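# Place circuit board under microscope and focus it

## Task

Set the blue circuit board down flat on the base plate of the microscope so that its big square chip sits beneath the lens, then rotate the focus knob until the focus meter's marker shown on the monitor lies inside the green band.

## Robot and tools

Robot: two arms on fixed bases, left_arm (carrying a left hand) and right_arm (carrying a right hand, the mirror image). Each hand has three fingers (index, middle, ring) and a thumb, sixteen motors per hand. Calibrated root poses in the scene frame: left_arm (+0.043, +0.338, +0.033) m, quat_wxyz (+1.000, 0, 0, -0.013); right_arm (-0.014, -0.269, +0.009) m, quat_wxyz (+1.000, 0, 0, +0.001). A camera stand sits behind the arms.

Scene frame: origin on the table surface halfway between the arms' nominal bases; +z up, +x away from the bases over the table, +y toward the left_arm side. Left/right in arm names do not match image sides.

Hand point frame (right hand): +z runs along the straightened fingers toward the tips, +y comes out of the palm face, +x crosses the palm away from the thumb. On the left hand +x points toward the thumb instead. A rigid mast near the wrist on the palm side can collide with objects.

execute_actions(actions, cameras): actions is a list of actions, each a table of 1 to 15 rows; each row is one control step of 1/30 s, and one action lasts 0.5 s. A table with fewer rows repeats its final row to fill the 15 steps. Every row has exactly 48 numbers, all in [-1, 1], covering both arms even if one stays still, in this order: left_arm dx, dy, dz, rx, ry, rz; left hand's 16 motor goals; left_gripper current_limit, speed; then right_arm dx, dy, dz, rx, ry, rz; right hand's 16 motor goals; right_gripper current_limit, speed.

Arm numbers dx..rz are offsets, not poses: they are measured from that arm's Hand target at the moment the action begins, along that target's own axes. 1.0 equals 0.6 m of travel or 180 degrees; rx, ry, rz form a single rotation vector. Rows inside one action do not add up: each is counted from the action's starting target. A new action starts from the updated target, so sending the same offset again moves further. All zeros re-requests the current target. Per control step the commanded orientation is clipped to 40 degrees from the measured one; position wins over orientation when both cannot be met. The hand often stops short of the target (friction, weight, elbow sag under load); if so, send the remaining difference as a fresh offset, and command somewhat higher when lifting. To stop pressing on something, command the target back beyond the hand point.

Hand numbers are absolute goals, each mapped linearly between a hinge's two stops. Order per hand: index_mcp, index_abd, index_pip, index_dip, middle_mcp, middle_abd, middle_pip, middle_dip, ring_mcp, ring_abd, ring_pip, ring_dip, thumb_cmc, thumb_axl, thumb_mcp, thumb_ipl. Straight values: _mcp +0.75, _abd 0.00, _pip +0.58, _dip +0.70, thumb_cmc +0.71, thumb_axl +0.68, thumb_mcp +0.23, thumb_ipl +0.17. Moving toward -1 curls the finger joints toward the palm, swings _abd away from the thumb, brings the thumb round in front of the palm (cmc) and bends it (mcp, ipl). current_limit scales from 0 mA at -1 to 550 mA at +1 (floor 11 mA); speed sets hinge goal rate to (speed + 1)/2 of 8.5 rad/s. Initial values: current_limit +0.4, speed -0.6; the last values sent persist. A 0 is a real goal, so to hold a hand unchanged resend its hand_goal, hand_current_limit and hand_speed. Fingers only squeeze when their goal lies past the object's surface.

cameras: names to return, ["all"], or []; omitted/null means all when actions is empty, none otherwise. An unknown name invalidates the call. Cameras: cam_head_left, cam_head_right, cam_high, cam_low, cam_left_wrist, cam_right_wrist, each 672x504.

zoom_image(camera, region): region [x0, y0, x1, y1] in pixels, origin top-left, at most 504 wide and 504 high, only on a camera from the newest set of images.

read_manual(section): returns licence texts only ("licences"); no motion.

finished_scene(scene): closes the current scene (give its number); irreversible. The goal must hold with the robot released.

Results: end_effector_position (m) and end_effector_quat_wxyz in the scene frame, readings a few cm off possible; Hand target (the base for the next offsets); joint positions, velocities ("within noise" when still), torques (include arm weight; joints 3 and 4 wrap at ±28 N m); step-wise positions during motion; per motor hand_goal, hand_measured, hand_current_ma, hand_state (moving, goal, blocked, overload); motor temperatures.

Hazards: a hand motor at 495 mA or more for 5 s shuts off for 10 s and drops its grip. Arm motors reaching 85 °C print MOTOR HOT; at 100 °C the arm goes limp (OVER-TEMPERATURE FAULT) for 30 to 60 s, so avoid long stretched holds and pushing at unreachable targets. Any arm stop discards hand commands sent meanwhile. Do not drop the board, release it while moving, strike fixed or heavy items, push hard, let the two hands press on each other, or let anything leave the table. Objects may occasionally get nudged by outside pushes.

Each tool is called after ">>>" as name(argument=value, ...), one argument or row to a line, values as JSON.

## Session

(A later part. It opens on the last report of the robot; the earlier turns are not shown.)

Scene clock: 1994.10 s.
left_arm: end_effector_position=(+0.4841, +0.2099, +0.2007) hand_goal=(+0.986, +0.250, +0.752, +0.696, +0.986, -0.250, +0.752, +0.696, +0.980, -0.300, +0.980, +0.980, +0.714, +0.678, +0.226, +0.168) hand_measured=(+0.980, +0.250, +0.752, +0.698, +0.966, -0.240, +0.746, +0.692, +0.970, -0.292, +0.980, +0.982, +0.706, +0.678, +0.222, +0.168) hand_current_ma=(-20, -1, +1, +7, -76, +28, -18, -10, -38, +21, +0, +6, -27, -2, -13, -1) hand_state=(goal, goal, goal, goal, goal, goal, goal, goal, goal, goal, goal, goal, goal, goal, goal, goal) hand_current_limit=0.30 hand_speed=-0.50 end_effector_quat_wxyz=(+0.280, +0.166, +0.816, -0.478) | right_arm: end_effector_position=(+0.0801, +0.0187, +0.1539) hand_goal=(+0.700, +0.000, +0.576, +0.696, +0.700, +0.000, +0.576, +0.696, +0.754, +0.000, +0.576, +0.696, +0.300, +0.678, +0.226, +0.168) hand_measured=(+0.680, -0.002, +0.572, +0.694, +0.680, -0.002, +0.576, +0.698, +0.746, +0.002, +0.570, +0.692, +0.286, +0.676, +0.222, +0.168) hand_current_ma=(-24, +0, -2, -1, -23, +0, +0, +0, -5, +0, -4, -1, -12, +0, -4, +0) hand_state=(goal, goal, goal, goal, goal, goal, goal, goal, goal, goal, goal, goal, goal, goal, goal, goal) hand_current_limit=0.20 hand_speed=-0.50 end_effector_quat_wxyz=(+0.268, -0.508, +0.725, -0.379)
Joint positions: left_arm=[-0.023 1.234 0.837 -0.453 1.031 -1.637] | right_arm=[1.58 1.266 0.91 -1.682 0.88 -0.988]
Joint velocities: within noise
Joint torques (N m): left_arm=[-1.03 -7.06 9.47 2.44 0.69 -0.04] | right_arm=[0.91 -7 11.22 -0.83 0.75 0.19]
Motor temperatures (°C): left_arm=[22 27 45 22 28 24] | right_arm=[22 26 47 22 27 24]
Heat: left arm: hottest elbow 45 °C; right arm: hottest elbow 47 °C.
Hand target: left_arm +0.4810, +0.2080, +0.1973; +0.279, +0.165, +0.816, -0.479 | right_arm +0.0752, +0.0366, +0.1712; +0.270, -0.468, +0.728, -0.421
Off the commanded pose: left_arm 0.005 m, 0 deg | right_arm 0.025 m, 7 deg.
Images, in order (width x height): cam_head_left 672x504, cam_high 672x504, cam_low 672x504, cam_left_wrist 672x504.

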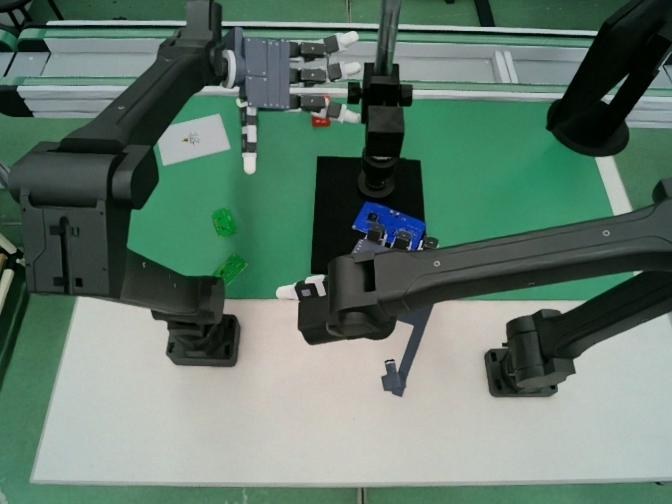

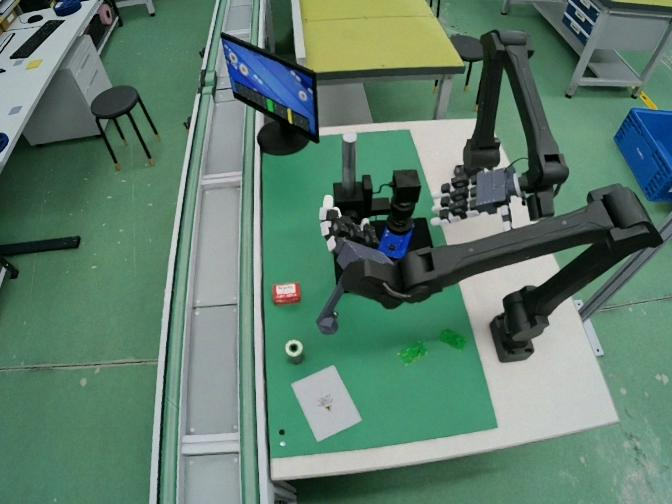

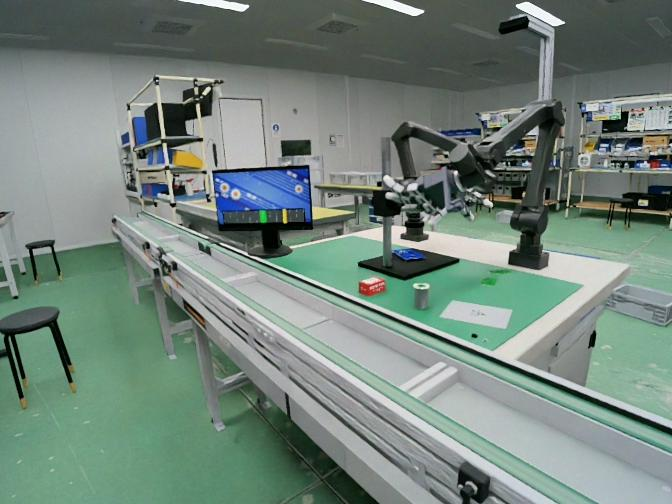

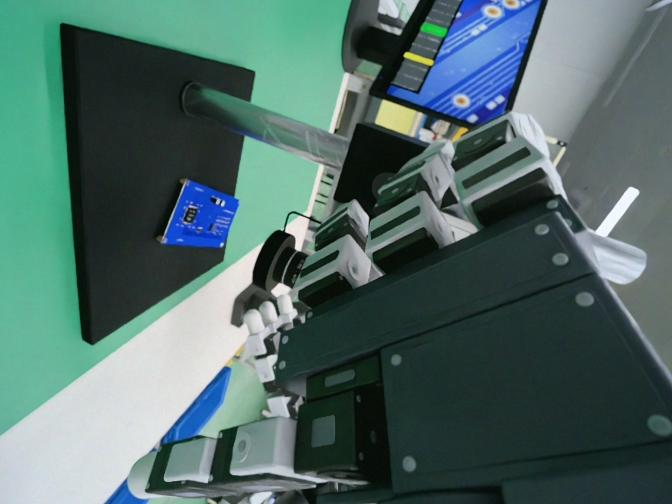

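>>> zoom_image(
  camera="cam_left_wrist",
  region=[310, 100, 470, 220],
)

>>> zoom_image(
  camera="cam_high",
  region=[310, 120, 440, 250],
)

>>> zoom_image(
  camera="cam_head_left",
  region=[320, 20, 440, 200],
)

>>> zoom_image(
  camera="cam_low",
  region=[350, 170, 480, 280],
)

Scaled by 3.150.

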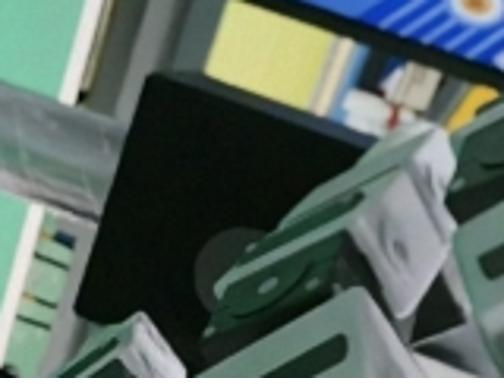

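Scaled by 3.877.

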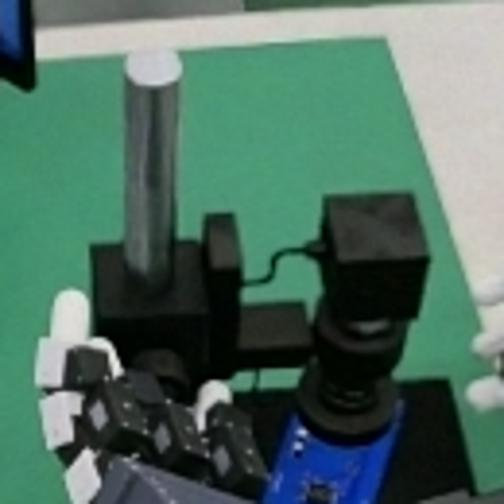

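Scaled by 2.800.

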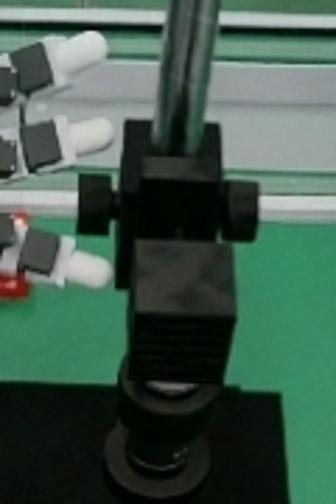

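Scaled by 3.877.

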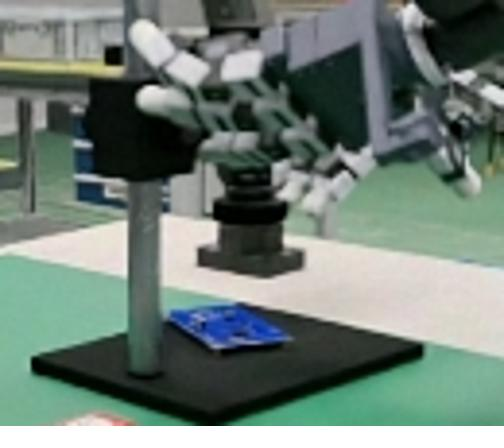

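>>> execute_actions(
  actions=[
    [[0,0.0405,-0.0728,0,0,0,0.985,0.25,0.752,0.696,0.985,-0.25,0.752,0.696,0.98,-0.3,0.98,0.98,0.714,0.678,0.226,0.168,0.3,-0.5,0,0,0,0,0,0,0.7,0,0.576,0.696,0.7,0,0.576,0.696,0.754,0,0.576,0.696,0.3,0.678,0.226,0.168,0.2,-0.5]],
    [[0,0.0405,-0.0728,0,0,0,0.985,0.25,0.752,0.696,0.985,-0.25,0.752,0.696,0.98,-0.3,0.98,0.98,0.714,0.678,0.226,0.168,0.3,-0.5,0,0,0,0,0,0,0.7,0,0.576,0.696,0.7,0,0.576,0.696,0.754,0,0.576,0.696,0.3,0.678,0.226,0.168,0.2,-0.5]],
    [[-0.1,-0.115,-0.065,0,0.0815,-0.1452,0.754,0,0.576,0.696,0.754,0,0.576,0.696,0.98,0,1,1,0.714,0.678,0.226,0.168,0.3,-0.5,0,0,0,0,0,0,0.7,0,0.576,0.696,0.7,0,0.576,0.696,0.754,0,0.576,0.696,0.3,0.678,0.226,0.168,0.2,-0.5]],
  ],
  cameras=[],
)

Scene clock: 2075.13 s.
left_arm: end_effector_position=(+0.4670, +0.3084, +0.2773) hand_goal=(+0.754, +0.000, +0.576, +0.696, +0.754, +0.000, +0.576, +0.696, +0.980, +0.000, +1.000, +1.000, +0.714, +0.678, +0.226, +0.168) hand_measured=(+0.746, +0.004, +0.576, +0.698, +0.746, -0.002, +0.576, +0.692, +0.970, -0.002, +0.994, +0.998, +0.706, +0.678, +0.222, +0.168) hand_current_ma=(-31, +10, +0, +6, -30, -5, +0, -9, -39, -5, -21, -8, -31, -2, -13, -1) hand_state=(goal, goal, goal, goal, goal, goal, goal, goal, goal, goal, goal, goal, goal, goal, goal, goal) hand_current_limit=0.30 hand_speed=-0.50 end_effector_quat_wxyz=(+0.052, +0.007, +0.861, -0.505) | right_arm: end_effector_position=(+0.0801, +0.0187, +0.1539) hand_goal=(+0.700, +0.000, +0.576, +0.696, +0.700, +0.000, +0.576, +0.696, +0.754, +0.000, +0.576, +0.696, +0.300, +0.678, +0.226, +0.168) hand_measured=(+0.680, -0.002, +0.572, +0.694, +0.680, -0.002, +0.576, +0.698, +0.746, +0.002, +0.570, +0.692, +0.286, +0.676, +0.222, +0.168) hand_current_ma=(-24, +0, -2, -1, -23, +0, +0, +0, -5, +0, -4, -1, -12, +0, -4, +0) hand_state=(goal, goal, goal, goal, goal, goal, goal, goal, goal, goal, goal, goal, goal, goal, goal, goal) hand_current_limit=0.20 hand_speed=-0.50 end_effector_quat_wxyz=(+0.268, -0.508, +0.725, -0.379)
Joint positions: left_arm=[0.214 1.509 1.415 -1.643 1.058 -1.27] | right_arm=[1.58 1.266 0.91 -1.682 0.88 -0.988]
Joint torques (N m): left_arm=[-1.32 -10.29 14.26 -0.38 1.03 0.15] | right_arm=[0.85 -7.18 11.18 -0.81 0.74 0.18]
Heat: left arm: hottest elbow 46 °C; right arm: hottest elbow 48 °C.
Hand target: left_arm +0.4800, +0.3081, +0.2970; +0.058, +0.037, +0.861, -0.504 | right_arm +0.0752, +0.0366, +0.1712; +0.270, -0.468, +0.728, -0.421
Off the commanded pose: left_arm 0.023 m, 3 deg | right_arm 0.025 m, 7 deg.
joint sent to its limit (right arm) — joint 4 (wrist pitch), lower limit. The joint targets are off in orientation, not in position.
Step readings (end_effector_position of left_arm | right_arm):
0: (+0.4841, +0.2099, +0.2007) | (+0.0801, +0.0187, +0.1539)
1: (+0.4840, +0.2097, +0.2008) | (+0.0801, +0.0187, +0.1539)
2: (+0.4836, +0.2108, +0.2013) | (+0.0801, +0.0187, +0.1539)
4: (+0.4798, +0.2160, +0.2013) | (+0.0801, +0.0187, +0.1539)
8: (+0.4777, +0.2448, +0.1970) | (+0.0801, +0.0187, +0.1539)
15: (+0.4718, +0.2559, +0.1926) | (+0.0801, +0.0187, +0.1539)
16: (+0.4711, +0.2559, +0.1920) | (+0.0801, +0.0187, +0.1539)
17: (+0.4694, +0.2571, +0.1912) | (+0.0801, +0.0187, +0.1539)
19: (+0.4641, +0.2642, +0.1885) | (+0.0801, +0.0187, +0.1539)
23: (+0.4578, +0.2936, +0.1792) | (+0.0801, +0.0187, +0.1539)
30: (+0.4571, +0.3023, +0.1755) | (+0.0801, +0.0187, +0.1539)
31: (+0.4574, +0.3025, +0.1769) | (+0.0801, +0.0187, +0.1539)
32: (+0.4546, +0.3036, +0.1790) | (+0.0801, +0.0187, +0.1539)
34: (+0.4504, +0.3059, +0.1947) | (+0.0801, +0.0187, +0.1539)
38: (+0.4648, +0.3074, +0.2593) | (+0.0801, +0.0187, +0.1539)
45: (+0.4711, +0.3080, +0.3041) | (+0.0801, +0.0187, +0.1539)
No camera images: "cameras" was empty.

>>> execute_actions(
  actions=[
    [[-0.0228,-0.144,-0.0809,0,0.0272,-0.0484,0.754,0,0.576,0.696,0.754,0,0.576,0.696,0.98,0,1,1,0.714,0.678,0.226,0.168,0.3,-0.5,0,0,0,0,0,0,0.7,0,0.576,0.696,0.7,0,0.576,0.696,0.754,0,0.576,0.696,0.3,0.678,0.226,0.168,0.2,-0.5]],
    [[0,0,0,-0.006,0.1452,0.0817,0.754,0,0.576,0.696,0.754,0,0.576,0.696,0.98,0,1,1,0.714,0.678,0.226,0.168,0.3,-0.5,0,0,0,0,0,0,0.7,0,0.576,0.696,0.7,0,0.576,0.696,0.754,0,0.576,0.696,0.3,0.678,0.226,0.168,0.2,-0.5]],
    [[0,0,0,-0.006,0.1452,0.0817,0.754,0,0.576,0.696,0.754,0,0.576,0.696,0.98,0,1,1,0.714,0.678,0.226,0.168,0.3,-0.5,0,0,0,0,0,0,0.7,0,0.576,0.696,0.7,0,0.576,0.696,0.754,0,0.576,0.696,0.3,0.678,0.226,0.168,0.2,-0.5]],
    [[0,0,0,-0.006,0.1452,0.0817,0.754,0,0.576,0.696,0.754,0,0.576,0.696,0.98,0,1,1,0.714,0.678,0.226,0.168,0.3,-0.5,0,0,0,0,0,0,0.7,0,0.576,0.696,0.7,0,0.576,0.696,0.754,0,0.576,0.696,0.3,0.678,0.226,0.168,0.2,-0.5]],
  ],
  cameras=["cam_head_left"],
)

Scene clock: 2089.17 s.
left_arm: end_effector_position=(+0.4852, +0.3105, +0.4037) hand_goal=(+0.754, +0.000, +0.576, +0.696, +0.754, +0.000, +0.576, +0.696, +0.980, +0.000, +1.000, +1.000, +0.714, +0.678, +0.226, +0.168) hand_measured=(+0.746, +0.004, +0.576, +0.698, +0.746, -0.002, +0.576, +0.694, +0.968, -0.002, +0.994, +0.998, +0.708, +0.678, +0.222, +0.168) hand_current_ma=(-32, +8, -1, +6, -30, -3, -1, -9, -43, -3, -21, -8, -19, -2, -13, -1) hand_state=(goal, goal, goal, goal, goal, goal, goal, goal, goal, goal, goal, goal, goal, goal, goal, goal) hand_current_limit=0.30 hand_speed=-0.50 end_effector_quat_wxyz=(+0.151, +0.435, +0.874, -0.155) | right_arm: end_effector_position=(+0.0801, +0.0187, +0.1539) hand_goal=(+0.700, +0.000, +0.576, +0.696, +0.700, +0.000, +0.576, +0.696, +0.754, +0.000, +0.576, +0.696, +0.300, +0.678, +0.226, +0.168) hand_measured=(+0.680, -0.002, +0.572, +0.694, +0.680, -0.002, +0.576, +0.698, +0.746, +0.002, +0.570, +0.692, +0.286, +0.676, +0.222, +0.168) hand_current_ma=(-24, +0, -2, -1, -23, +0, +0, +0, -5, +0, -4, -1, -12, +0, -4, +0) hand_state=(goal, goal, goal, goal, goal, goal, goal, goal, goal, goal, goal, goal, goal, goal, goal, goal) hand_current_limit=0.20 hand_speed=-0.50 end_effector_quat_wxyz=(+0.268, -0.508, +0.725, -0.379)
Joint positions: left_arm=[-0.035 1.3 1.587 -1.689 0.406 -0.742] | right_arm=[1.58 1.266 0.91 -1.682 0.88 -0.988]
Joint torques (N m): left_arm=[-1.26 -7.65 8.8 0.51 0.31 0.19] | right_arm=[0.85 -7.06 11.18 -0.83 0.74 0.18]
Heat: left arm: hottest elbow 49 °C; right arm: hottest elbow 48 °C.
Hand target: left_arm +0.4800, +0.3082, +0.3971; -0.137, +0.505, +0.801, -0.291 | right_arm +0.0752, +0.0366, +0.1712; +0.270, -0.468, +0.728, -0.421
Off the commanded pose: left_arm 0.009 m, 54 deg; orientation clipped; orientation clipped at the end of an earlier action of this call | right_arm 0.025 m, 7 deg.
joint sent to its limit (left arm) — joint 4 (wrist pitch), lower limit. The joint targets are off in orientation, not in position.
joint sent to its limit (right arm) — joint 4 (wrist pitch), lower limit. The joint targets are off in orientation, not in position.
Step readings (end_effector_position of left_arm | right_arm):
0: (+0.4671, +0.3084, +0.2773) | (+0.0801, +0.0187, +0.1539)
1: (+0.4672, +0.3085, +0.2778) | (+0.0801, +0.0187, +0.1539)
2: (+0.4661, +0.3091, +0.2800) | (+0.0801, +0.0187, +0.1539)
4: (+0.4663, +0.3107, +0.2932) | (+0.0801, +0.0187, +0.1539)
8: (+0.4730, +0.3101, +0.3430) | (+0.0801, +0.0187, +0.1539)
15: (+0.4713, +0.3082, +0.3961) | (+0.0801, +0.0187, +0.1539)
16: (+0.4712, +0.3082, +0.3956) | (+0.0801, +0.0187, +0.1539)
17: (+0.4712, +0.3097, +0.3943) | (+0.0801, +0.0187, +0.1539)
19: (+0.4729, +0.3134, +0.3907) | (+0.0801, +0.0187, +0.1539)
23: (+0.4766, +0.3118, +0.3880) | (+0.0801, +0.0187, +0.1539)
30: (+0.4791, +0.3095, +0.3897) | (+0.0801, +0.0187, +0.1539)
31: (+0.4793, +0.3100, +0.3901) | (+0.0801, +0.0187, +0.1539)
32: (+0.4795, +0.3113, +0.3902) | (+0.0801, +0.0187, +0.1539)
34: (+0.4804, +0.3147, +0.3907) | (+0.0801, +0.0187, +0.1539)
38: (+0.4812, +0.3145, +0.3957) | (+0.0801, +0.0187, +0.1539)
45: (+0.4817, +0.3110, +0.4055) | (+0.0801, +0.0187, +0.1539)
46: (+0.4817, +0.3115, +0.4056) | (+0.0801, +0.0187, +0.1539)
47: (+0.4818, +0.3132, +0.4050) | (+0.0801, +0.0187, +0.1539)
49: (+0.4815, +0.3176, +0.4027) | (+0.0801, +0.0187, +0.1539)
53: (+0.4812, +0.3166, +0.4001) | (+0.0801, +0.0187, +0.1539)
60: (+0.4818, +0.3124, +0.4020) | (+0.0801, +0.0187, +0.1539)
Images, in order (width x height): cam_head_left 672x504.

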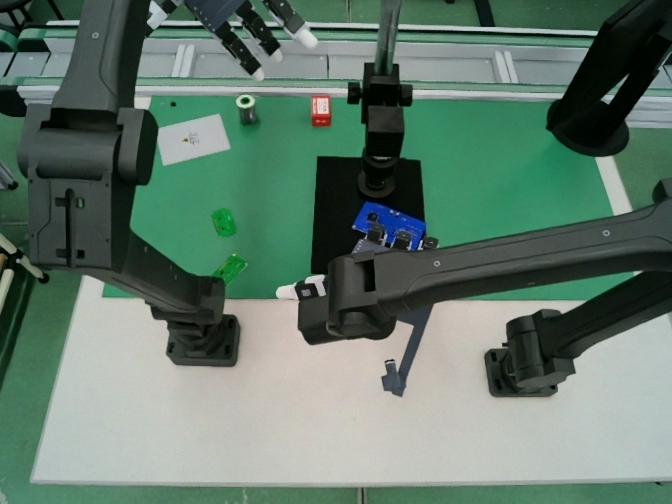

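>>> execute_actions(
  actions=[
    [[-0.1456,0.0526,-0.0893,-0.1152,0.0322,0.0706,0.754,0,0.576,0.696,0.754,0,0.576,0.696,0.98,0,1,1,0.714,0.678,0.226,0.168,0.3,-0.5,0,0,0,0,0,0,0.7,0,0.576,0.696,0.7,0,0.576,0.696,0.754,0,0.576,0.696,0.3,0.678,0.226,0.168,0.2,-0.5]],
    [[0,0,0,-0.1152,0.0322,0.0706,0.754,0,0.576,0.696,0.754,0,0.576,0.696,0.98,0,1,1,0.714,0.678,0.226,0.168,0.3,-0.5,0,0,0,0,0,0,0.7,0,0.576,0.696,0.7,0,0.576,0.696,0.754,0,0.576,0.696,0.3,0.678,0.226,0.168,0.2,-0.5]],
  ],
  cameras=[],
)

Scene clock: 2151.80 s.
left_arm: end_effector_position=(+0.5651, +0.2631, +0.4109) hand_goal=(+0.754, +0.000, +0.576, +0.696, +0.754, +0.000, +0.576, +0.696, +0.980, +0.000, +1.000, +1.000, +0.714, +0.678, +0.226, +0.168) hand_measured=(+0.752, +0.002, +0.576, +0.698, +0.752, +0.000, +0.576, +0.694, +0.972, +0.000, +0.994, +0.998, +0.712, +0.678, +0.222, +0.168) hand_current_ma=(-8, +6, -1, +6, -8, +1, -1, -8, -31, +0, -19, -8, -4, -2, -15, -1) hand_state=(goal, goal, goal, goal, goal, goal, goal, goal, goal, goal, goal, goal, goal, goal, goal, goal) hand_current_limit=0.30 hand_speed=-0.50 end_effector_quat_wxyz=(+0.049, +0.700, +0.711, +0.046) | right_arm: end_effector_position=(+0.0801, +0.0187, +0.1539) hand_goal=(+0.700, +0.000, +0.576, +0.696, +0.700, +0.000, +0.576, +0.696, +0.754, +0.000, +0.576, +0.696, +0.300, +0.678, +0.226, +0.168) hand_measured=(+0.680, -0.002, +0.572, +0.694, +0.680, -0.002, +0.576, +0.698, +0.746, +0.002, +0.570, +0.692, +0.286, +0.676, +0.222, +0.168) hand_current_ma=(-24, +0, -2, -1, -23, +0, +0, +0, -5, +0, -4, -1, -12, +0, -4, +0) hand_state=(goal, goal, goal, goal, goal, goal, goal, goal, goal, goal, goal, goal, goal, goal, goal, goal) hand_current_limit=0.20 hand_speed=-0.50 end_effector_quat_wxyz=(+0.268, -0.508, +0.725, -0.379)
Joint positions: left_arm=[-0.206 1.46 1.717 -1.697 -0.028 -0.245] | right_arm=[1.58 1.266 0.91 -1.682 0.88 -0.988]
Joint torques (N m): left_arm=[-1.08 -9.76 13.04 0.79 -0.22 0.16] | right_arm=[0.85 -7 11.15 -0.79 0.74 0.19]
Heat: left arm: hottest elbow 42 °C; right arm: hottest elbow 48 °C.
Hand target: left_arm +0.5700, +0.2582, +0.4270; +0.037, +0.706, +0.706, +0.037 | right_arm +0.0752, +0.0366, +0.1712; +0.270, -0.468, +0.728, -0.421
Off the commanded pose: left_arm 0.017 m, 2 deg | right_arm 0.025 m, 7 deg.
joint sent to its limit (left arm) — joint 4 (wrist pitch), lower limit. The joint targets are off in orientation, not in position.
joint sent to its limit (right arm) — joint 4 (wrist pitch), lower limit. The joint targets are off in orientation, not in position.
Step readings (end_effector_position of left_arm | right_arm):
0: (+0.4853, +0.3104, +0.4037) | (+0.0801, +0.0187, +0.1539)
1: (+0.4854, +0.3108, +0.4037) | (+0.0801, +0.0187, +0.1539)
2: (+0.4874, +0.3130, +0.4038) | (+0.0801, +0.0187, +0.1539)
4: (+0.4979, +0.3093, +0.4066) | (+0.0801, +0.0187, +0.1539)
8: (+0.5346, +0.2723, +0.4069) | (+0.0801, +0.0187, +0.1539)
15: (+0.5547, +0.2584, +0.3888) | (+0.0801, +0.0187, +0.1539)
16: (+0.5553, +0.2593, +0.3892) | (+0.0801, +0.0187, +0.1539)
17: (+0.5573, +0.2638, +0.3918) | (+0.0801, +0.0187, +0.1539)
19: (+0.5605, +0.2705, +0.3974) | (+0.0801, +0.0187, +0.1539)
23: (+0.5632, +0.2716, +0.4066) | (+0.0801, +0.0187, +0.1539)
30: (+0.5644, +0.2655, +0.4107) | (+0.0801, +0.0187, +0.1539)
No camera images: "cameras" was empty.

>>> execute_actions(
  actions=[
    [[-0.1,0.003,0.02,0,0,0,0.754,0,0.576,0.696,0.754,0,0.576,0.696,0.98,0,1,1,0.714,0.678,0.226,0.168,0.3,-0.5,0,0,0,0,0,0,0.7,0,0.576,0.696,0.7,0,0.576,0.696,0.754,0,0.576,0.696,0.3,0.678,0.226,0.168,0.2,-0.5]],
    [[-0.097,0.003,0.02,0,0,0,0.754,0,0.576,0.696,0.754,0,0.576,0.696,0.98,0,1,1,0.714,0.678,0.226,0.168,0.3,-0.5,0,0,0,0,0,0,0.7,0,0.576,0.696,0.7,0,0.576,0.696,0.754,0,0.576,0.696,0.3,0.678,0.226,0.168,0.2,-0.5]],
  ],
  cameras=["cam_head_left","cam_high","cam_low"],
)

Scene clock: 2159.17 s.
left_arm: end_effector_position=(+0.5635, +0.1404, +0.3821) hand_goal=(+0.754, +0.000, +0.576, +0.696, +0.754, +0.000, +0.576, +0.696, +0.980, +0.000, +1.000, +1.000, +0.714, +0.678, +0.226, +0.168) hand_measured=(+0.752, +0.002, +0.576, +0.698, +0.752, +0.000, +0.576, +0.694, +0.972, +0.000, +0.994, +0.998, +0.714, +0.678, +0.222, +0.168) hand_current_ma=(-7, +5, -1, +6, -6, +1, -1, -8, -31, +0, -19, -8, -2, -2, -15, -1) hand_state=(goal, goal, goal, goal, goal, goal, goal, goal, goal, goal, goal, goal, goal, goal, goal, goal) hand_current_limit=0.30 hand_speed=-0.50 end_effector_quat_wxyz=(+0.031, +0.714, +0.698, +0.036) | right_arm: end_effector_position=(+0.0801, +0.0187, +0.1539) hand_goal=(+0.700, +0.000, +0.576, +0.696, +0.700, +0.000, +0.576, +0.696, +0.754, +0.000, +0.576, +0.696, +0.300, +0.678, +0.226, +0.168) hand_measured=(+0.680, -0.002, +0.572, +0.694, +0.680, -0.002, +0.576, +0.698, +0.746, +0.002, +0.570, +0.692, +0.286, +0.676, +0.222, +0.168) hand_current_ma=(-24, +0, -2, -1, -23, +0, +0, +0, -5, +0, -4, -1, -12, +0, -4, +0) hand_state=(goal, goal, goal, goal, goal, goal, goal, goal, goal, goal, goal, goal, goal, goal, goal, goal) hand_current_limit=0.20 hand_speed=-0.50 end_effector_quat_wxyz=(+0.268, -0.508, +0.725, -0.379)
Joint positions: left_arm=[-0.456 1.58 1.787 -1.697 -0.049 -0.458] | right_arm=[1.58 1.266 0.91 -1.682 0.88 -0.988]
Joint torques (N m): left_arm=[0.15 -10.58 14.9 0.64 -0.26 -0.02] | right_arm=[0.79 -6.95 11.19 -0.84 0.74 0.2]
Heat: left arm: hottest elbow 44 °C; right arm: hottest elbow 48 °C.
Hand target: left_arm +0.5760, +0.1400, +0.4033; +0.037, +0.706, +0.706, +0.037 | right_arm +0.0752, +0.0366, +0.1712; +0.270, -0.468, +0.728, -0.421
Off the commanded pose: left_arm 0.025 m, 1 deg | right_arm 0.025 m, 7 deg.
joint sent to its limit (left arm) — joint 4 (wrist pitch), lower limit. The joint targets still meet the commanded pose.
joint sent to its limit (right arm) — joint 4 (wrist pitch), lower limit. The joint targets are off in orientation, not in position.
Step readings (end_effector_position of left_arm | right_arm):
0: (+0.5651, +0.2630, +0.4109) | (+0.0801, +0.0187, +0.1539)
1: (+0.5651, +0.2627, +0.4109) | (+0.0801, +0.0187, +0.1539)
2: (+0.5648, +0.2614, +0.4109) | (+0.0801, +0.0187, +0.1539)
4: (+0.5632, +0.2518, +0.4102) | (+0.0801, +0.0187, +0.1539)
8: (+0.5586, +0.2126, +0.4019) | (+0.0801, +0.0187, +0.1539)
15: (+0.5602, +0.1960, +0.3891) | (+0.0801, +0.0187, +0.1539)
16: (+0.5604, +0.1965, +0.3891) | (+0.0801, +0.0187, +0.1539)
17: (+0.5605, +0.1952, +0.3896) | (+0.0801, +0.0187, +0.1539)
19: (+0.5632, +0.1896, +0.3928) | (+0.0801, +0.0187, +0.1539)
23: (+0.5640, +0.1577, +0.3926) | (+0.0801, +0.0187, +0.1539)
30: (+0.5629, +0.1397, +0.3803) | (+0.0801, +0.0187, +0.1539)
Images, in order (width x height): cam_head_left 672x504, cam_high 672x504, cam_low 672x504.

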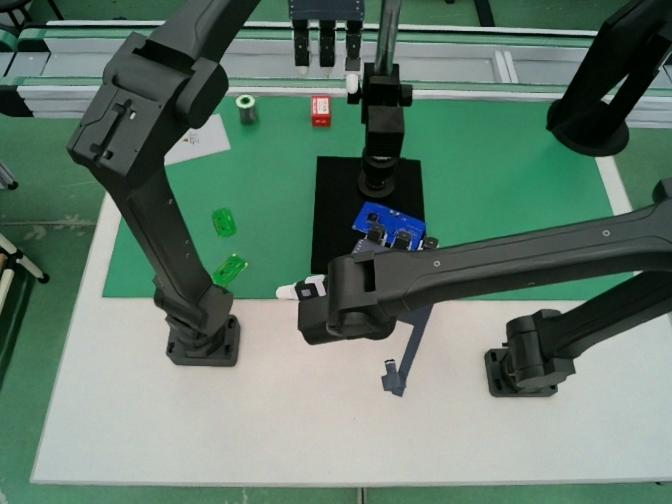

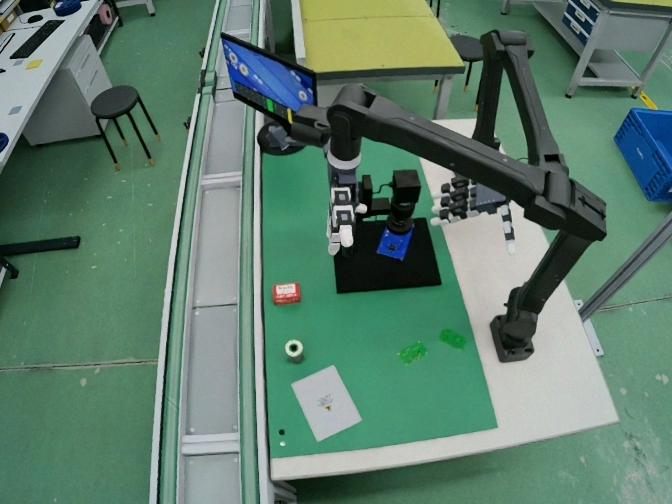

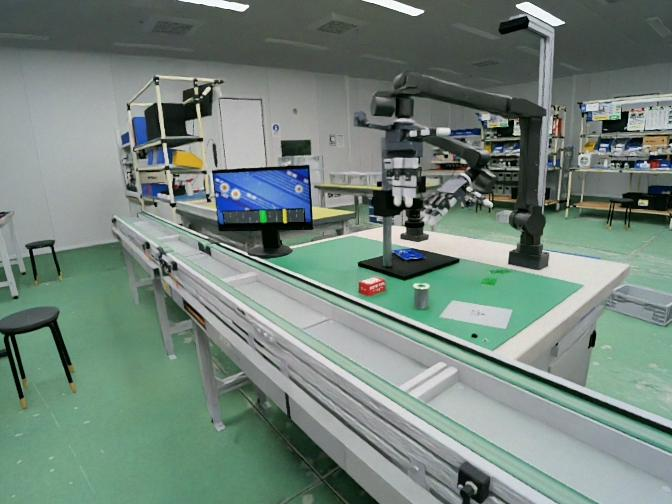

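>>> zoom_image(
  camera="cam_head_left",
  region=[280, 0, 450, 130],
)

>>> zoom_image(
  camera="cam_high",
  region=[300, 120, 440, 260],
)

>>> zoom_image(
  camera="cam_low",
  region=[340, 100, 480, 240],
)

Scaled by 2.965.

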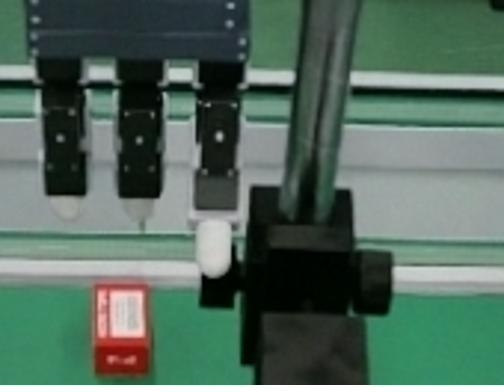

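Scaled by 3.600.

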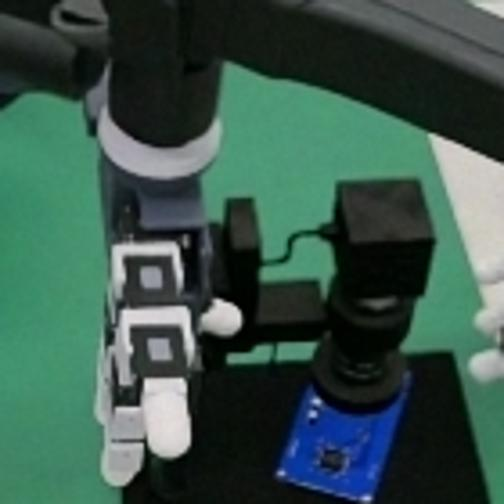

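Scaled by 3.600.

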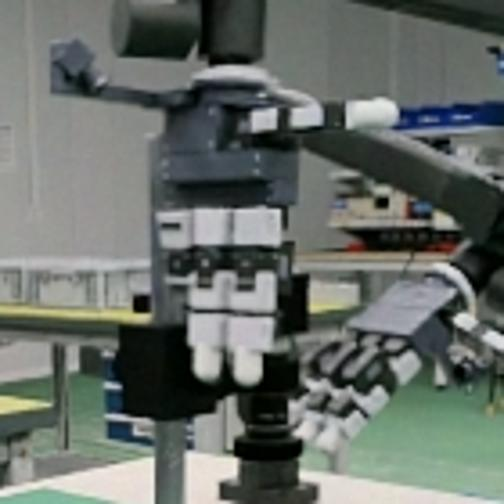

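>>> execute_actions(
  actions=[
    [[0,0.0136,0.0298,0,0,0,0.754,0,0.576,0.696,0.754,0,0.576,0.696,0.98,0,1,1,0.714,0.678,0.226,0.168,0.3,-0.5,0,0,0,0,0,0,0.7,0,0.576,0.696,0.7,0,0.576,0.696,0.754,0,0.576,0.696,0.3,0.678,0.226,0.168,0.2,-0.5]],
  ],
  cameras=["cam_head_left","cam_low"],
)

>>> zoom_image(
  camera="cam_head_left",
  region=[320, 30, 430, 120],
)

Scene clock: 2168.70 s.
left_arm: end_effector_position=(+0.5734, +0.1412, +0.3682) hand_goal=(+0.754, +0.000, +0.576, +0.696, +0.754, +0.000, +0.576, +0.696, +0.980, +0.000, +1.000, +1.000, +0.714, +0.678, +0.226, +0.168) hand_measured=(+0.752, +0.002, +0.576, +0.698, +0.752, +0.000, +0.576, +0.694, +0.972, +0.000, +0.994, +0.998, +0.714, +0.678, +0.222, +0.168) hand_current_ma=(-7, +5, -1, +6, -6, +1, -1, -8, -31, +0, -19, -8, -2, -2, -15, -1) hand_state=(goal, goal, goal, goal, goal, goal, goal, goal, goal, goal, goal, goal, goal, goal, goal, goal) hand_current_limit=0.30 hand_speed=-0.50 end_effector_quat_wxyz=(+0.019, +0.711, +0.702, +0.032) | right_arm: end_effector_position=(+0.0801, +0.0187, +0.1539) hand_goal=(+0.700, +0.000, +0.576, +0.696, +0.700, +0.000, +0.576, +0.696, +0.754, +0.000, +0.576, +0.696, +0.300, +0.678, +0.226, +0.168) hand_measured=(+0.680, -0.002, +0.572, +0.694, +0.680, -0.002, +0.576, +0.698, +0.746, +0.002, +0.570, +0.692, +0.286, +0.676, +0.222, +0.168) hand_current_ma=(-24, +0, -2, -1, -23, +0, +0, +0, -5, +0, -4, -1, -12, +0, -4, +0) hand_state=(goal, goal, goal, goal, goal, goal, goal, goal, goal, goal, goal, goal, goal, goal, goal, goal) hand_current_limit=0.20 hand_speed=-0.50 end_effector_quat_wxyz=(+0.268, -0.508, +0.725, -0.379)
Joint positions: left_arm=[-0.446 1.615 1.797 -1.697 -0.049 -0.458] | right_arm=[1.58 1.266 0.91 -1.682 0.88 -0.988]
Joint torques (N m): left_arm=[0.21 -10.34 14.71 0.62 -0.1 0.09] | right_arm=[0.97 -7.24 11.21 -0.85 0.75 0.19]
Heat: left arm: hottest elbow 47 °C; right arm: hottest elbow 48 °C.
Hand target: left_arm +0.5860, +0.1400, +0.3865; +0.037, +0.706, +0.706, +0.037 | right_arm +0.0752, +0.0366, +0.1712; +0.270, -0.468, +0.728, -0.421
Off the commanded pose: left_arm 0.022 m, 2 deg | right_arm 0.025 m, 7 deg.
joint sent to its limit (left arm) — joint 4 (wrist pitch), lower limit. The joint targets still meet the commanded pose.
joint sent to its limit (right arm) — joint 4 (wrist pitch), lower limit. The joint targets are off in orientation, not in position.
Step readings (end_effector_position of left_arm | right_arm):
0: (+0.5635, +0.1404, +0.3821) | (+0.0801, +0.0187, +0.1539)
1: (+0.5635, +0.1404, +0.3821) | (+0.0801, +0.0187, +0.1539)
2: (+0.5637, +0.1408, +0.3819) | (+0.0801, +0.0187, +0.1539)
4: (+0.5655, +0.1416, +0.3814) | (+0.0801, +0.0187, +0.1539)
8: (+0.5700, +0.1414, +0.3766) | (+0.0801, +0.0187, +0.1539)
15: (+0.5734, +0.1412, +0.3682) | (+0.0801, +0.0187, +0.1539)
Images, in order (width x height): cam_head_left 672x504, cam_low 672x504.

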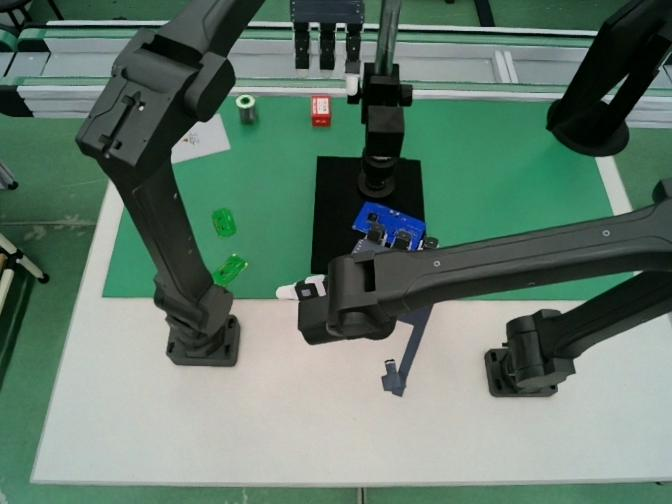

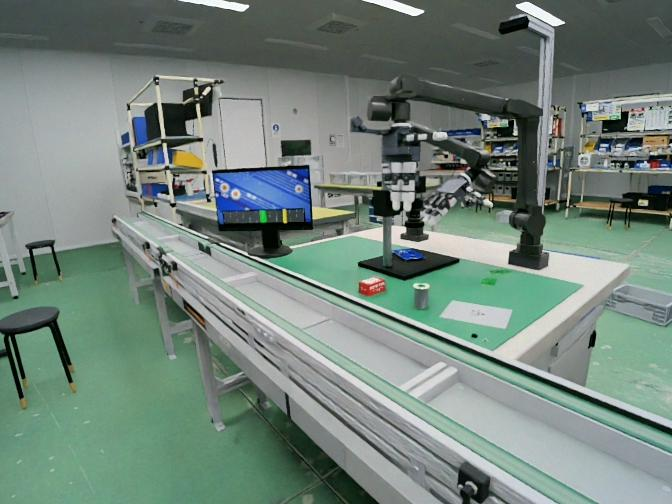

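Scaled by 4.582.

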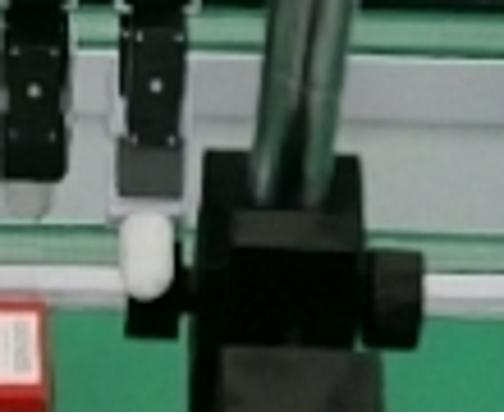

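>>> execute_actions(
  actions=[
    [[0,-0.001,0.0133,0,0,0,0.754,0,0.576,0.696,0.754,0,0.576,0.696,1,0,1,1,0.714,0.678,0.226,0.168,0.5,-0.5,0,0,0,0,0,0,0.7,0,0.576,0.696,0.7,0,0.576,0.696,0.754,0,0.576,0.696,0.3,0.678,0.226,0.168,0.2,-0.5]],
  ],
  cameras=[],
)

>>> execute_actions(
  actions=[
    [[0,-0.001,0.0133,0,0,0,0.754,0,0.576,0.696,0.754,0,0.576,0.696,1,0,1,1,0.714,0.678,0.226,0.168,0.5,-0.5,0,0,0,0,0,0,0.7,0,0.576,0.696,0.7,0,0.576,0.696,0.754,0,0.576,0.696,0.3,0.678,0.226,0.168,0.2,-0.5]],
  ],
  cameras=[],
)

Scene clock: 2177.60 s.
left_arm: end_effector_position=(+0.5743, +0.1409, +0.3685) hand_goal=(+0.754, +0.000, +0.576, +0.696, +0.754, +0.000, +0.576, +0.696, +1.000, +0.000, +1.000, +1.000, +0.714, +0.678, +0.226, +0.168) hand_measured=(+0.752, +0.002, +0.576, +0.698, +0.752, +0.000, +0.576, +0.694, +0.988, +0.000, +0.994, +0.998, +0.714, +0.678, +0.222, +0.168) hand_current_ma=(-7, +5, -1, +6, -6, +1, -1, -8, -48, +0, -19, -8, -2, -2, -15, -1) hand_state=(goal, goal, goal, goal, goal, goal, goal, goal, goal, goal, goal, goal, goal, goal, goal, goal) hand_current_limit=0.50 hand_speed=-0.50 end_effector_quat_wxyz=(+0.021, +0.711, +0.702, +0.033) | right_arm: end_effector_position=(+0.0801, +0.0187, +0.1539) hand_goal=(+0.700, +0.000, +0.576, +0.696, +0.700, +0.000, +0.576, +0.696, +0.754, +0.000, +0.576, +0.696, +0.300, +0.678, +0.226, +0.168) hand_measured=(+0.680, -0.002, +0.572, +0.694, +0.680, -0.002, +0.576, +0.698, +0.746, +0.002, +0.570, +0.692, +0.286, +0.676, +0.222, +0.168) hand_current_ma=(-24, +0, -2, -1, -23, +0, +0, +0, -5, +0, -4, -1, -12, +0, -4, +0) hand_state=(goal, goal, goal, goal, goal, goal, goal, goal, goal, goal, goal, goal, goal, goal, goal, goal) hand_current_limit=0.20 hand_speed=-0.50 end_effector_quat_wxyz=(+0.268, -0.508, +0.725, -0.379)
Joint positions: left_arm=[-0.446 1.615 1.797 -1.693 -0.048 -0.458] | right_arm=[1.58 1.266 0.91 -1.682 0.88 -0.988]
Joint torques (N m): left_arm=[0.09 -10.99 13.08 1.14 -0.09 0.1] | right_arm=[0.91 -7.18 11.17 -0.8 0.75 0.18]
Motor temperatures (°C): left_arm=[22 28 51 22 26 24] | right_arm=[22 26 48 22 27 24]
Heat: left arm: hottest elbow 51 °C; right arm: hottest elbow 48 °C.
Hand target: left_arm +0.5863, +0.1400, +0.3785; +0.037, +0.706, +0.706, +0.037 | right_arm +0.0752, +0.0366, +0.1712; +0.270, -0.468, +0.728, -0.421
Off the commanded pose: left_arm 0.016 m, 2 deg | right_arm 0.025 m, 7 deg.
joint sent to its limit (right arm) — joint 4 (wrist pitch), lower limit. The joint targets are off in orientation, not in position.
Step readings (end_effector_position of left_arm | right_arm):
0: (+0.5734, +0.1412, +0.3682) | (+0.0801, +0.0187, +0.1539)
1: (+0.5734, +0.1412, +0.3682) | (+0.0801, +0.0187, +0.1539)
2: (+0.5734, +0.1412, +0.3682) | (+0.0801, +0.0187, +0.1539)
4: (+0.5734, +0.1412, +0.3682) | (+0.0801, +0.0187, +0.1539)
8: (+0.5739, +0.1412, +0.3683) | (+0.0801, +0.0187, +0.1539)
15: (+0.5743, +0.1410, +0.3685) | (+0.0801, +0.0187, +0.1539)
No camera images: "cameras" was empty.

Scene clock: 2178.30 s.
left_arm: end_effector_position=(+0.5789, +0.1386, +0.3703) hand_goal=(+0.754, +0.000, +0.576, +0.696, +0.754, +0.000, +0.576, +0.696, +1.000, +0.000, +1.000, +1.000, +0.714, +0.678, +0.226, +0.168) hand_measured=(+0.752, +0.002, +0.576, +0.698, +0.752, +0.000, +0.576, +0.694, +0.988, +0.000, +0.994, +0.998, +0.714, +0.678, +0.222, +0.168) hand_current_ma=(-7, +5, -1, +6, -6, +1, -1, -8, -47, +0, -19, -8, -2, -2, -15, -1) hand_state=(goal, goal, goal, goal, goal, goal, goal, goal, goal, goal, goal, goal, goal, goal, goal, goal) hand_current_limit=0.50 hand_speed=-0.50 end_effector_quat_wxyz=(+0.031, +0.710, +0.702, +0.036) | right_arm: end_effector_position=(+0.0801, +0.0187, +0.1539) hand_goal=(+0.700, +0.000, +0.576, +0.696, +0.700, +0.000, +0.576, +0.696, +0.754, +0.000, +0.576, +0.696, +0.300, +0.678, +0.226, +0.168) hand_measured=(+0.680, -0.002, +0.572, +0.694, +0.680, -0.002, +0.576, +0.698, +0.746, +0.002, +0.570, +0.692, +0.286, +0.676, +0.222, +0.168) hand_current_ma=(-24, +0, -2, -1, -23, +0, +0, +0, -5, +0, -4, -1, -12, +0, -4, +0) hand_state=(goal, goal, goal, goal, goal, goal, goal, goal, goal, goal, goal, goal, goal, goal, goal, goal) hand_current_limit=0.20 hand_speed=-0.50 end_effector_quat_wxyz=(+0.268, -0.508, +0.725, -0.379)
Joint positions: left_arm=[-0.446 1.615 1.797 -1.671 -0.048 -0.458] | right_arm=[1.58 1.266 0.91 -1.682 0.88 -0.988]
Joint torques (N m): left_arm=[0.21 -11.34 11.17 1.24 -0.09 0.09] | right_arm=[0.79 -7.18 11.19 -0.84 0.74 0.2]
Heat: left arm: hottest elbow 51 °C; right arm: hottest elbow 48 °C.
Hand target: left_arm +0.5865, +0.1399, +0.3705; +0.037, +0.706, +0.706, +0.037 | right_arm +0.0752, +0.0366, +0.1712; +0.270, -0.468, +0.728, -0.421
Off the commanded pose: left_arm 0.008 m, 1 deg | right_arm 0.025 m, 7 deg.
joint sent to its limit (right arm) — joint 4 (wrist pitch), lower limit. The joint targets are off in orientation, not in position.
Step readings (end_effector_position of left_arm | right_arm):
0: (+0.5743, +0.1409, +0.3685) | (+0.0801, +0.0187, +0.1539)
1: (+0.5743, +0.1409, +0.3685) | (+0.0801, +0.0187, +0.1539)
2: (+0.5747, +0.1408, +0.3686) | (+0.0801, +0.0187, +0.1539)
4: (+0.5761, +0.1400, +0.3692) | (+0.0801, +0.0187, +0.1539)
8: (+0.5782, +0.1389, +0.3700) | (+0.0801, +0.0187, +0.1539)
15: (+0.5788, +0.1387, +0.3702) | (+0.0801, +0.0187, +0.1539)
No camera images: "cameras" was empty.

>>> execute_actions(
  actions=[
    [[0,-0.03,-0.003,0,0,0,0.754,0,0.576,0.696,0.754,0,0.576,0.696,1,0,1,1,0.714,0.678,0.226,0.168,0.5,-0.5,0,0,0,0,0,0,0.7,0,0.576,0.696,0.7,0,0.576,0.696,0.754,0,0.576,0.696,0.3,0.678,0.226,0.168,0.2,-0.5]],
  ],
  cameras=["cam_head_left","cam_low"],
)

>>> zoom_image(
  camera="cam_head_left",
  region=[320, 30, 430, 120],
)

>>> zoom_image(
  camera="cam_low",
  region=[220, 200, 316, 232],
)

Scene clock: 2185.10 s.
left_arm: end_effector_position=(+0.5705, +0.1431, +0.3792) hand_goal=(+0.754, +0.000, +0.576, +0.696, +0.754, +0.000, +0.576, +0.696, +1.000, +0.000, +1.000, +1.000, +0.714, +0.678, +0.226, +0.168) hand_measured=(+0.752, +0.002, +0.576, +0.698, +0.752, +0.000, +0.576, +0.694, +0.988, +0.000, +0.994, +0.998, +0.714, +0.678, +0.222, +0.168) hand_current_ma=(-7, +5, -1, +6, -6, +1, -1, -8, -45, +0, -19, -8, -2, -2, -15, -1) hand_state=(goal, goal, goal, goal, goal, goal, goal, goal, goal, goal, goal, goal, goal, goal, goal, goal) hand_current_limit=0.50 hand_speed=-0.50 end_effector_quat_wxyz=(+0.041, +0.707, +0.705, +0.039) | right_arm: end_effector_position=(+0.0801, +0.0187, +0.1539) hand_goal=(+0.700, +0.000, +0.576, +0.696, +0.700, +0.000, +0.576, +0.696, +0.754, +0.000, +0.576, +0.696, +0.300, +0.678, +0.226, +0.168) hand_measured=(+0.680, -0.002, +0.572, +0.694, +0.680, -0.002, +0.576, +0.698, +0.746, +0.002, +0.570, +0.692, +0.286, +0.676, +0.222, +0.168) hand_current_ma=(-24, +0, -2, -1, -23, +0, +0, +0, -5, +0, -4, -1, -12, +0, -4, +0) hand_state=(goal, goal, goal, goal, goal, goal, goal, goal, goal, goal, goal, goal, goal, goal, goal, goal) hand_current_limit=0.20 hand_speed=-0.50 end_effector_quat_wxyz=(+0.268, -0.508, +0.725, -0.379)
Joint positions: left_arm=[-0.447 1.581 1.775 -1.664 -0.048 -0.467] | right_arm=[1.58 1.266 0.91 -1.682 0.88 -0.988]
Joint torques (N m): left_arm=[-1.14 -11.69 8.57 1.35 -0.16 0.07] | right_arm=[0.73 -7 11.19 -0.87 0.74 0.19]
Heat: left arm: hottest elbow 51 °C; right arm: hottest elbow 48 °C.
Hand target: left_arm +0.5684, +0.1399, +0.3705; +0.037, +0.706, +0.706, +0.037 | right_arm +0.0752, +0.0366, +0.1712; +0.270, -0.468, +0.728, -0.421
Off the commanded pose: left_arm 0.010 m, 0 deg | right_arm 0.025 m, 7 deg.
joint sent to its limit (right arm) — joint 4 (wrist pitch), lower limit. The joint targets are off in orientation, not in position.
Step readings (end_effector_position of left_arm | right_arm):
0: (+0.5789, +0.1386, +0.3703) | (+0.0801, +0.0187, +0.1539)
1: (+0.5789, +0.1386, +0.3703) | (+0.0801, +0.0187, +0.1539)
2: (+0.5790, +0.1386, +0.3703) | (+0.0801, +0.0187, +0.1539)
4: (+0.5788, +0.1387, +0.3711) | (+0.0801, +0.0187, +0.1539)
8: (+0.5740, +0.1414, +0.3728) | (+0.0801, +0.0187, +0.1539)
15: (+0.5706, +0.1432, +0.3792) | (+0.0801, +0.0187, +0.1539)
Images, in order (width x height): cam_head_left 672x504, cam_low 672x504.

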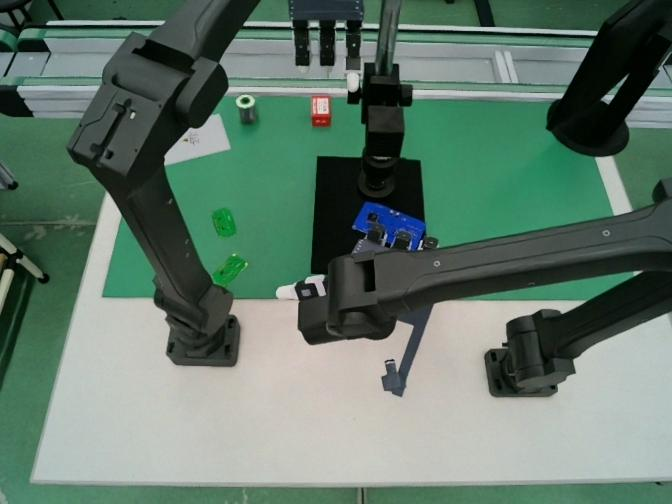

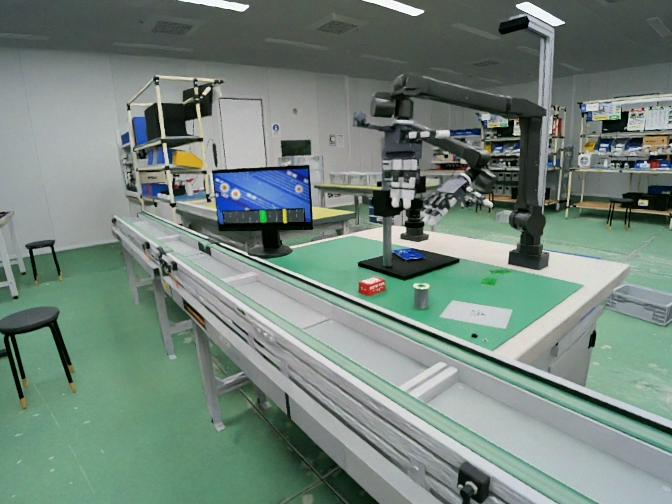

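Scaled by 4.582.

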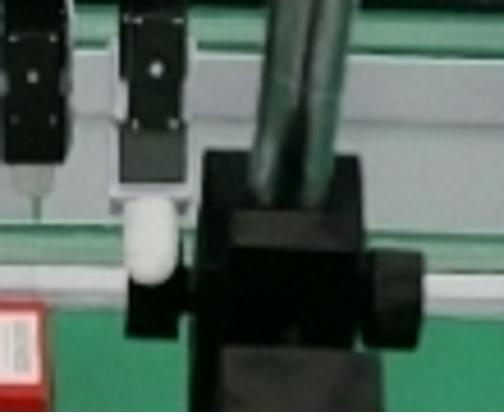

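Scaled by 5.250.

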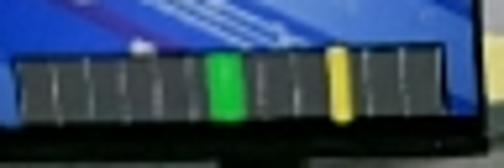

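>>> execute_actions(
  actions=[
    [[-0.005,0.0027,0.0313,0,0,0,0.754,0,0.576,0.696,0.754,0,0.576,0.696,1,0,1,1,0.714,0.678,0.226,0.168,0.5,-0.5,0,0,0,0,0,0,0.7,0,0.576,0.696,0.7,0,0.576,0.696,0.754,0,0.576,0.696,0.3,0.678,0.226,0.168,0.2,-0.5]],
  ],
  cameras=["cam_head_left"],
)

>>> zoom_image(
  camera="cam_head_left",
  region=[320, 30, 430, 120],
)

Scene clock: 2207.60 s.
left_arm: end_effector_position=(+0.5724, +0.1412, +0.3654) hand_goal=(+0.754, +0.000, +0.576, +0.696, +0.754, +0.000, +0.576, +0.696, +1.000, +0.000, +1.000, +1.000, +0.714, +0.678, +0.226, +0.168) hand_measured=(+0.752, +0.002, +0.576, +0.698, +0.752, +0.000, +0.576, +0.694, +1.000, +0.002, +1.000, +1.000, +0.714, +0.678, +0.222, +0.168) hand_current_ma=(-7, +5, -1, +6, -6, +1, -1, -8, +0, +7, +1, +0, -2, -2, -15, -1) hand_state=(goal, goal, goal, goal, goal, goal, goal, goal, goal, goal, goal, goal, goal, goal, goal, goal) hand_current_limit=0.50 hand_speed=-0.50 end_effector_quat_wxyz=(+0.043, +0.706, +0.705, +0.039) | right_arm: end_effector_position=(+0.0801, +0.0187, +0.1539) hand_goal=(+0.700, +0.000, +0.576, +0.696, +0.700, +0.000, +0.576, +0.696, +0.754, +0.000, +0.576, +0.696, +0.300, +0.678, +0.226, +0.168) hand_measured=(+0.680, -0.002, +0.572, +0.694, +0.680, -0.002, +0.576, +0.698, +0.746, +0.002, +0.570, +0.692, +0.286, +0.676, +0.222, +0.168) hand_current_ma=(-24, +0, -2, -1, -23, +0, +0, +0, -5, +0, -4, -1, -12, +0, -4, +0) hand_state=(goal, goal, goal, goal, goal, goal, goal, goal, goal, goal, goal, goal, goal, goal, goal, goal) hand_current_limit=0.20 hand_speed=-0.50 end_effector_quat_wxyz=(+0.268, -0.508, +0.725, -0.379)
Joint positions: left_arm=[-0.449 1.578 1.735 -1.621 -0.048 -0.47] | right_arm=[1.58 1.266 0.91 -1.682 0.88 -0.988]
Joint torques (N m): left_arm=[-1.32 -11.11 8.55 1.57 -0.18 0.04] | right_arm=[0.79 -7.24 11.15 -0.83 0.74 0.2]
Heat: left arm: hottest elbow 48 °C; right arm: hottest elbow 49 °C.
Hand target: left_arm +0.5719, +0.1370, +0.3518; +0.037, +0.706, +0.706, +0.037 | right_arm +0.0752, +0.0366, +0.1712; +0.270, -0.468, +0.728, -0.421
Off the commanded pose: left_arm 0.014 m, 1 deg | right_arm 0.025 m, 7 deg.
joint sent to its limit (right arm) — joint 4 (wrist pitch), lower limit. The joint targets are off in orientation, not in position.
Step readings (end_effector_position of left_arm | right_arm):
0: (+0.5705, +0.1431, +0.3792) | (+0.0801, +0.0187, +0.1539)
1: (+0.5704, +0.1431, +0.3789) | (+0.0801, +0.0187, +0.1539)
2: (+0.5709, +0.1429, +0.3779) | (+0.0801, +0.0187, +0.1539)
4: (+0.5716, +0.1421, +0.3742) | (+0.0801, +0.0187, +0.1539)
8: (+0.5720, +0.1413, +0.3655) | (+0.0801, +0.0187, +0.1539)
15: (+0.5724, +0.1412, +0.3654) | (+0.0801, +0.0187, +0.1539)
Images, in order (width x height): cam_head_left 672x504.

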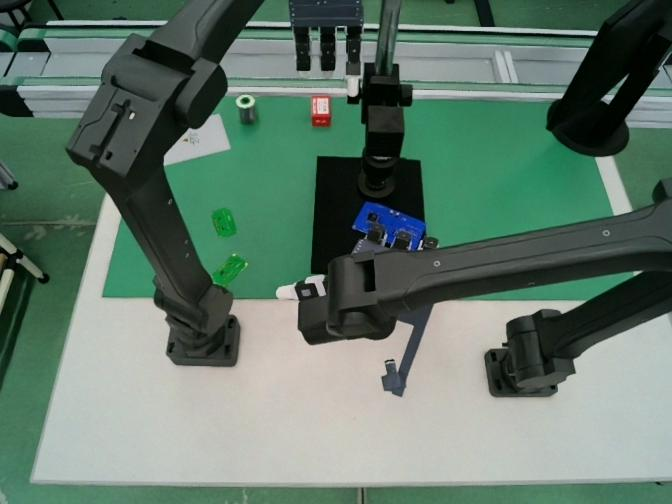

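Scaled by 4.582.

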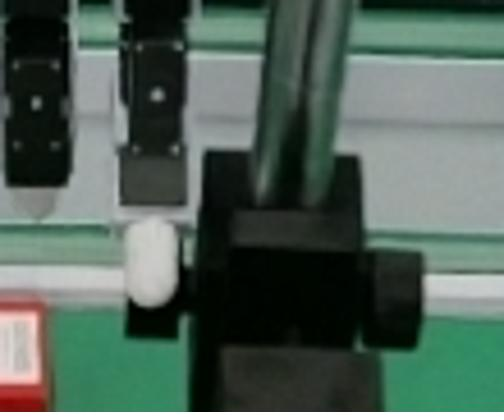

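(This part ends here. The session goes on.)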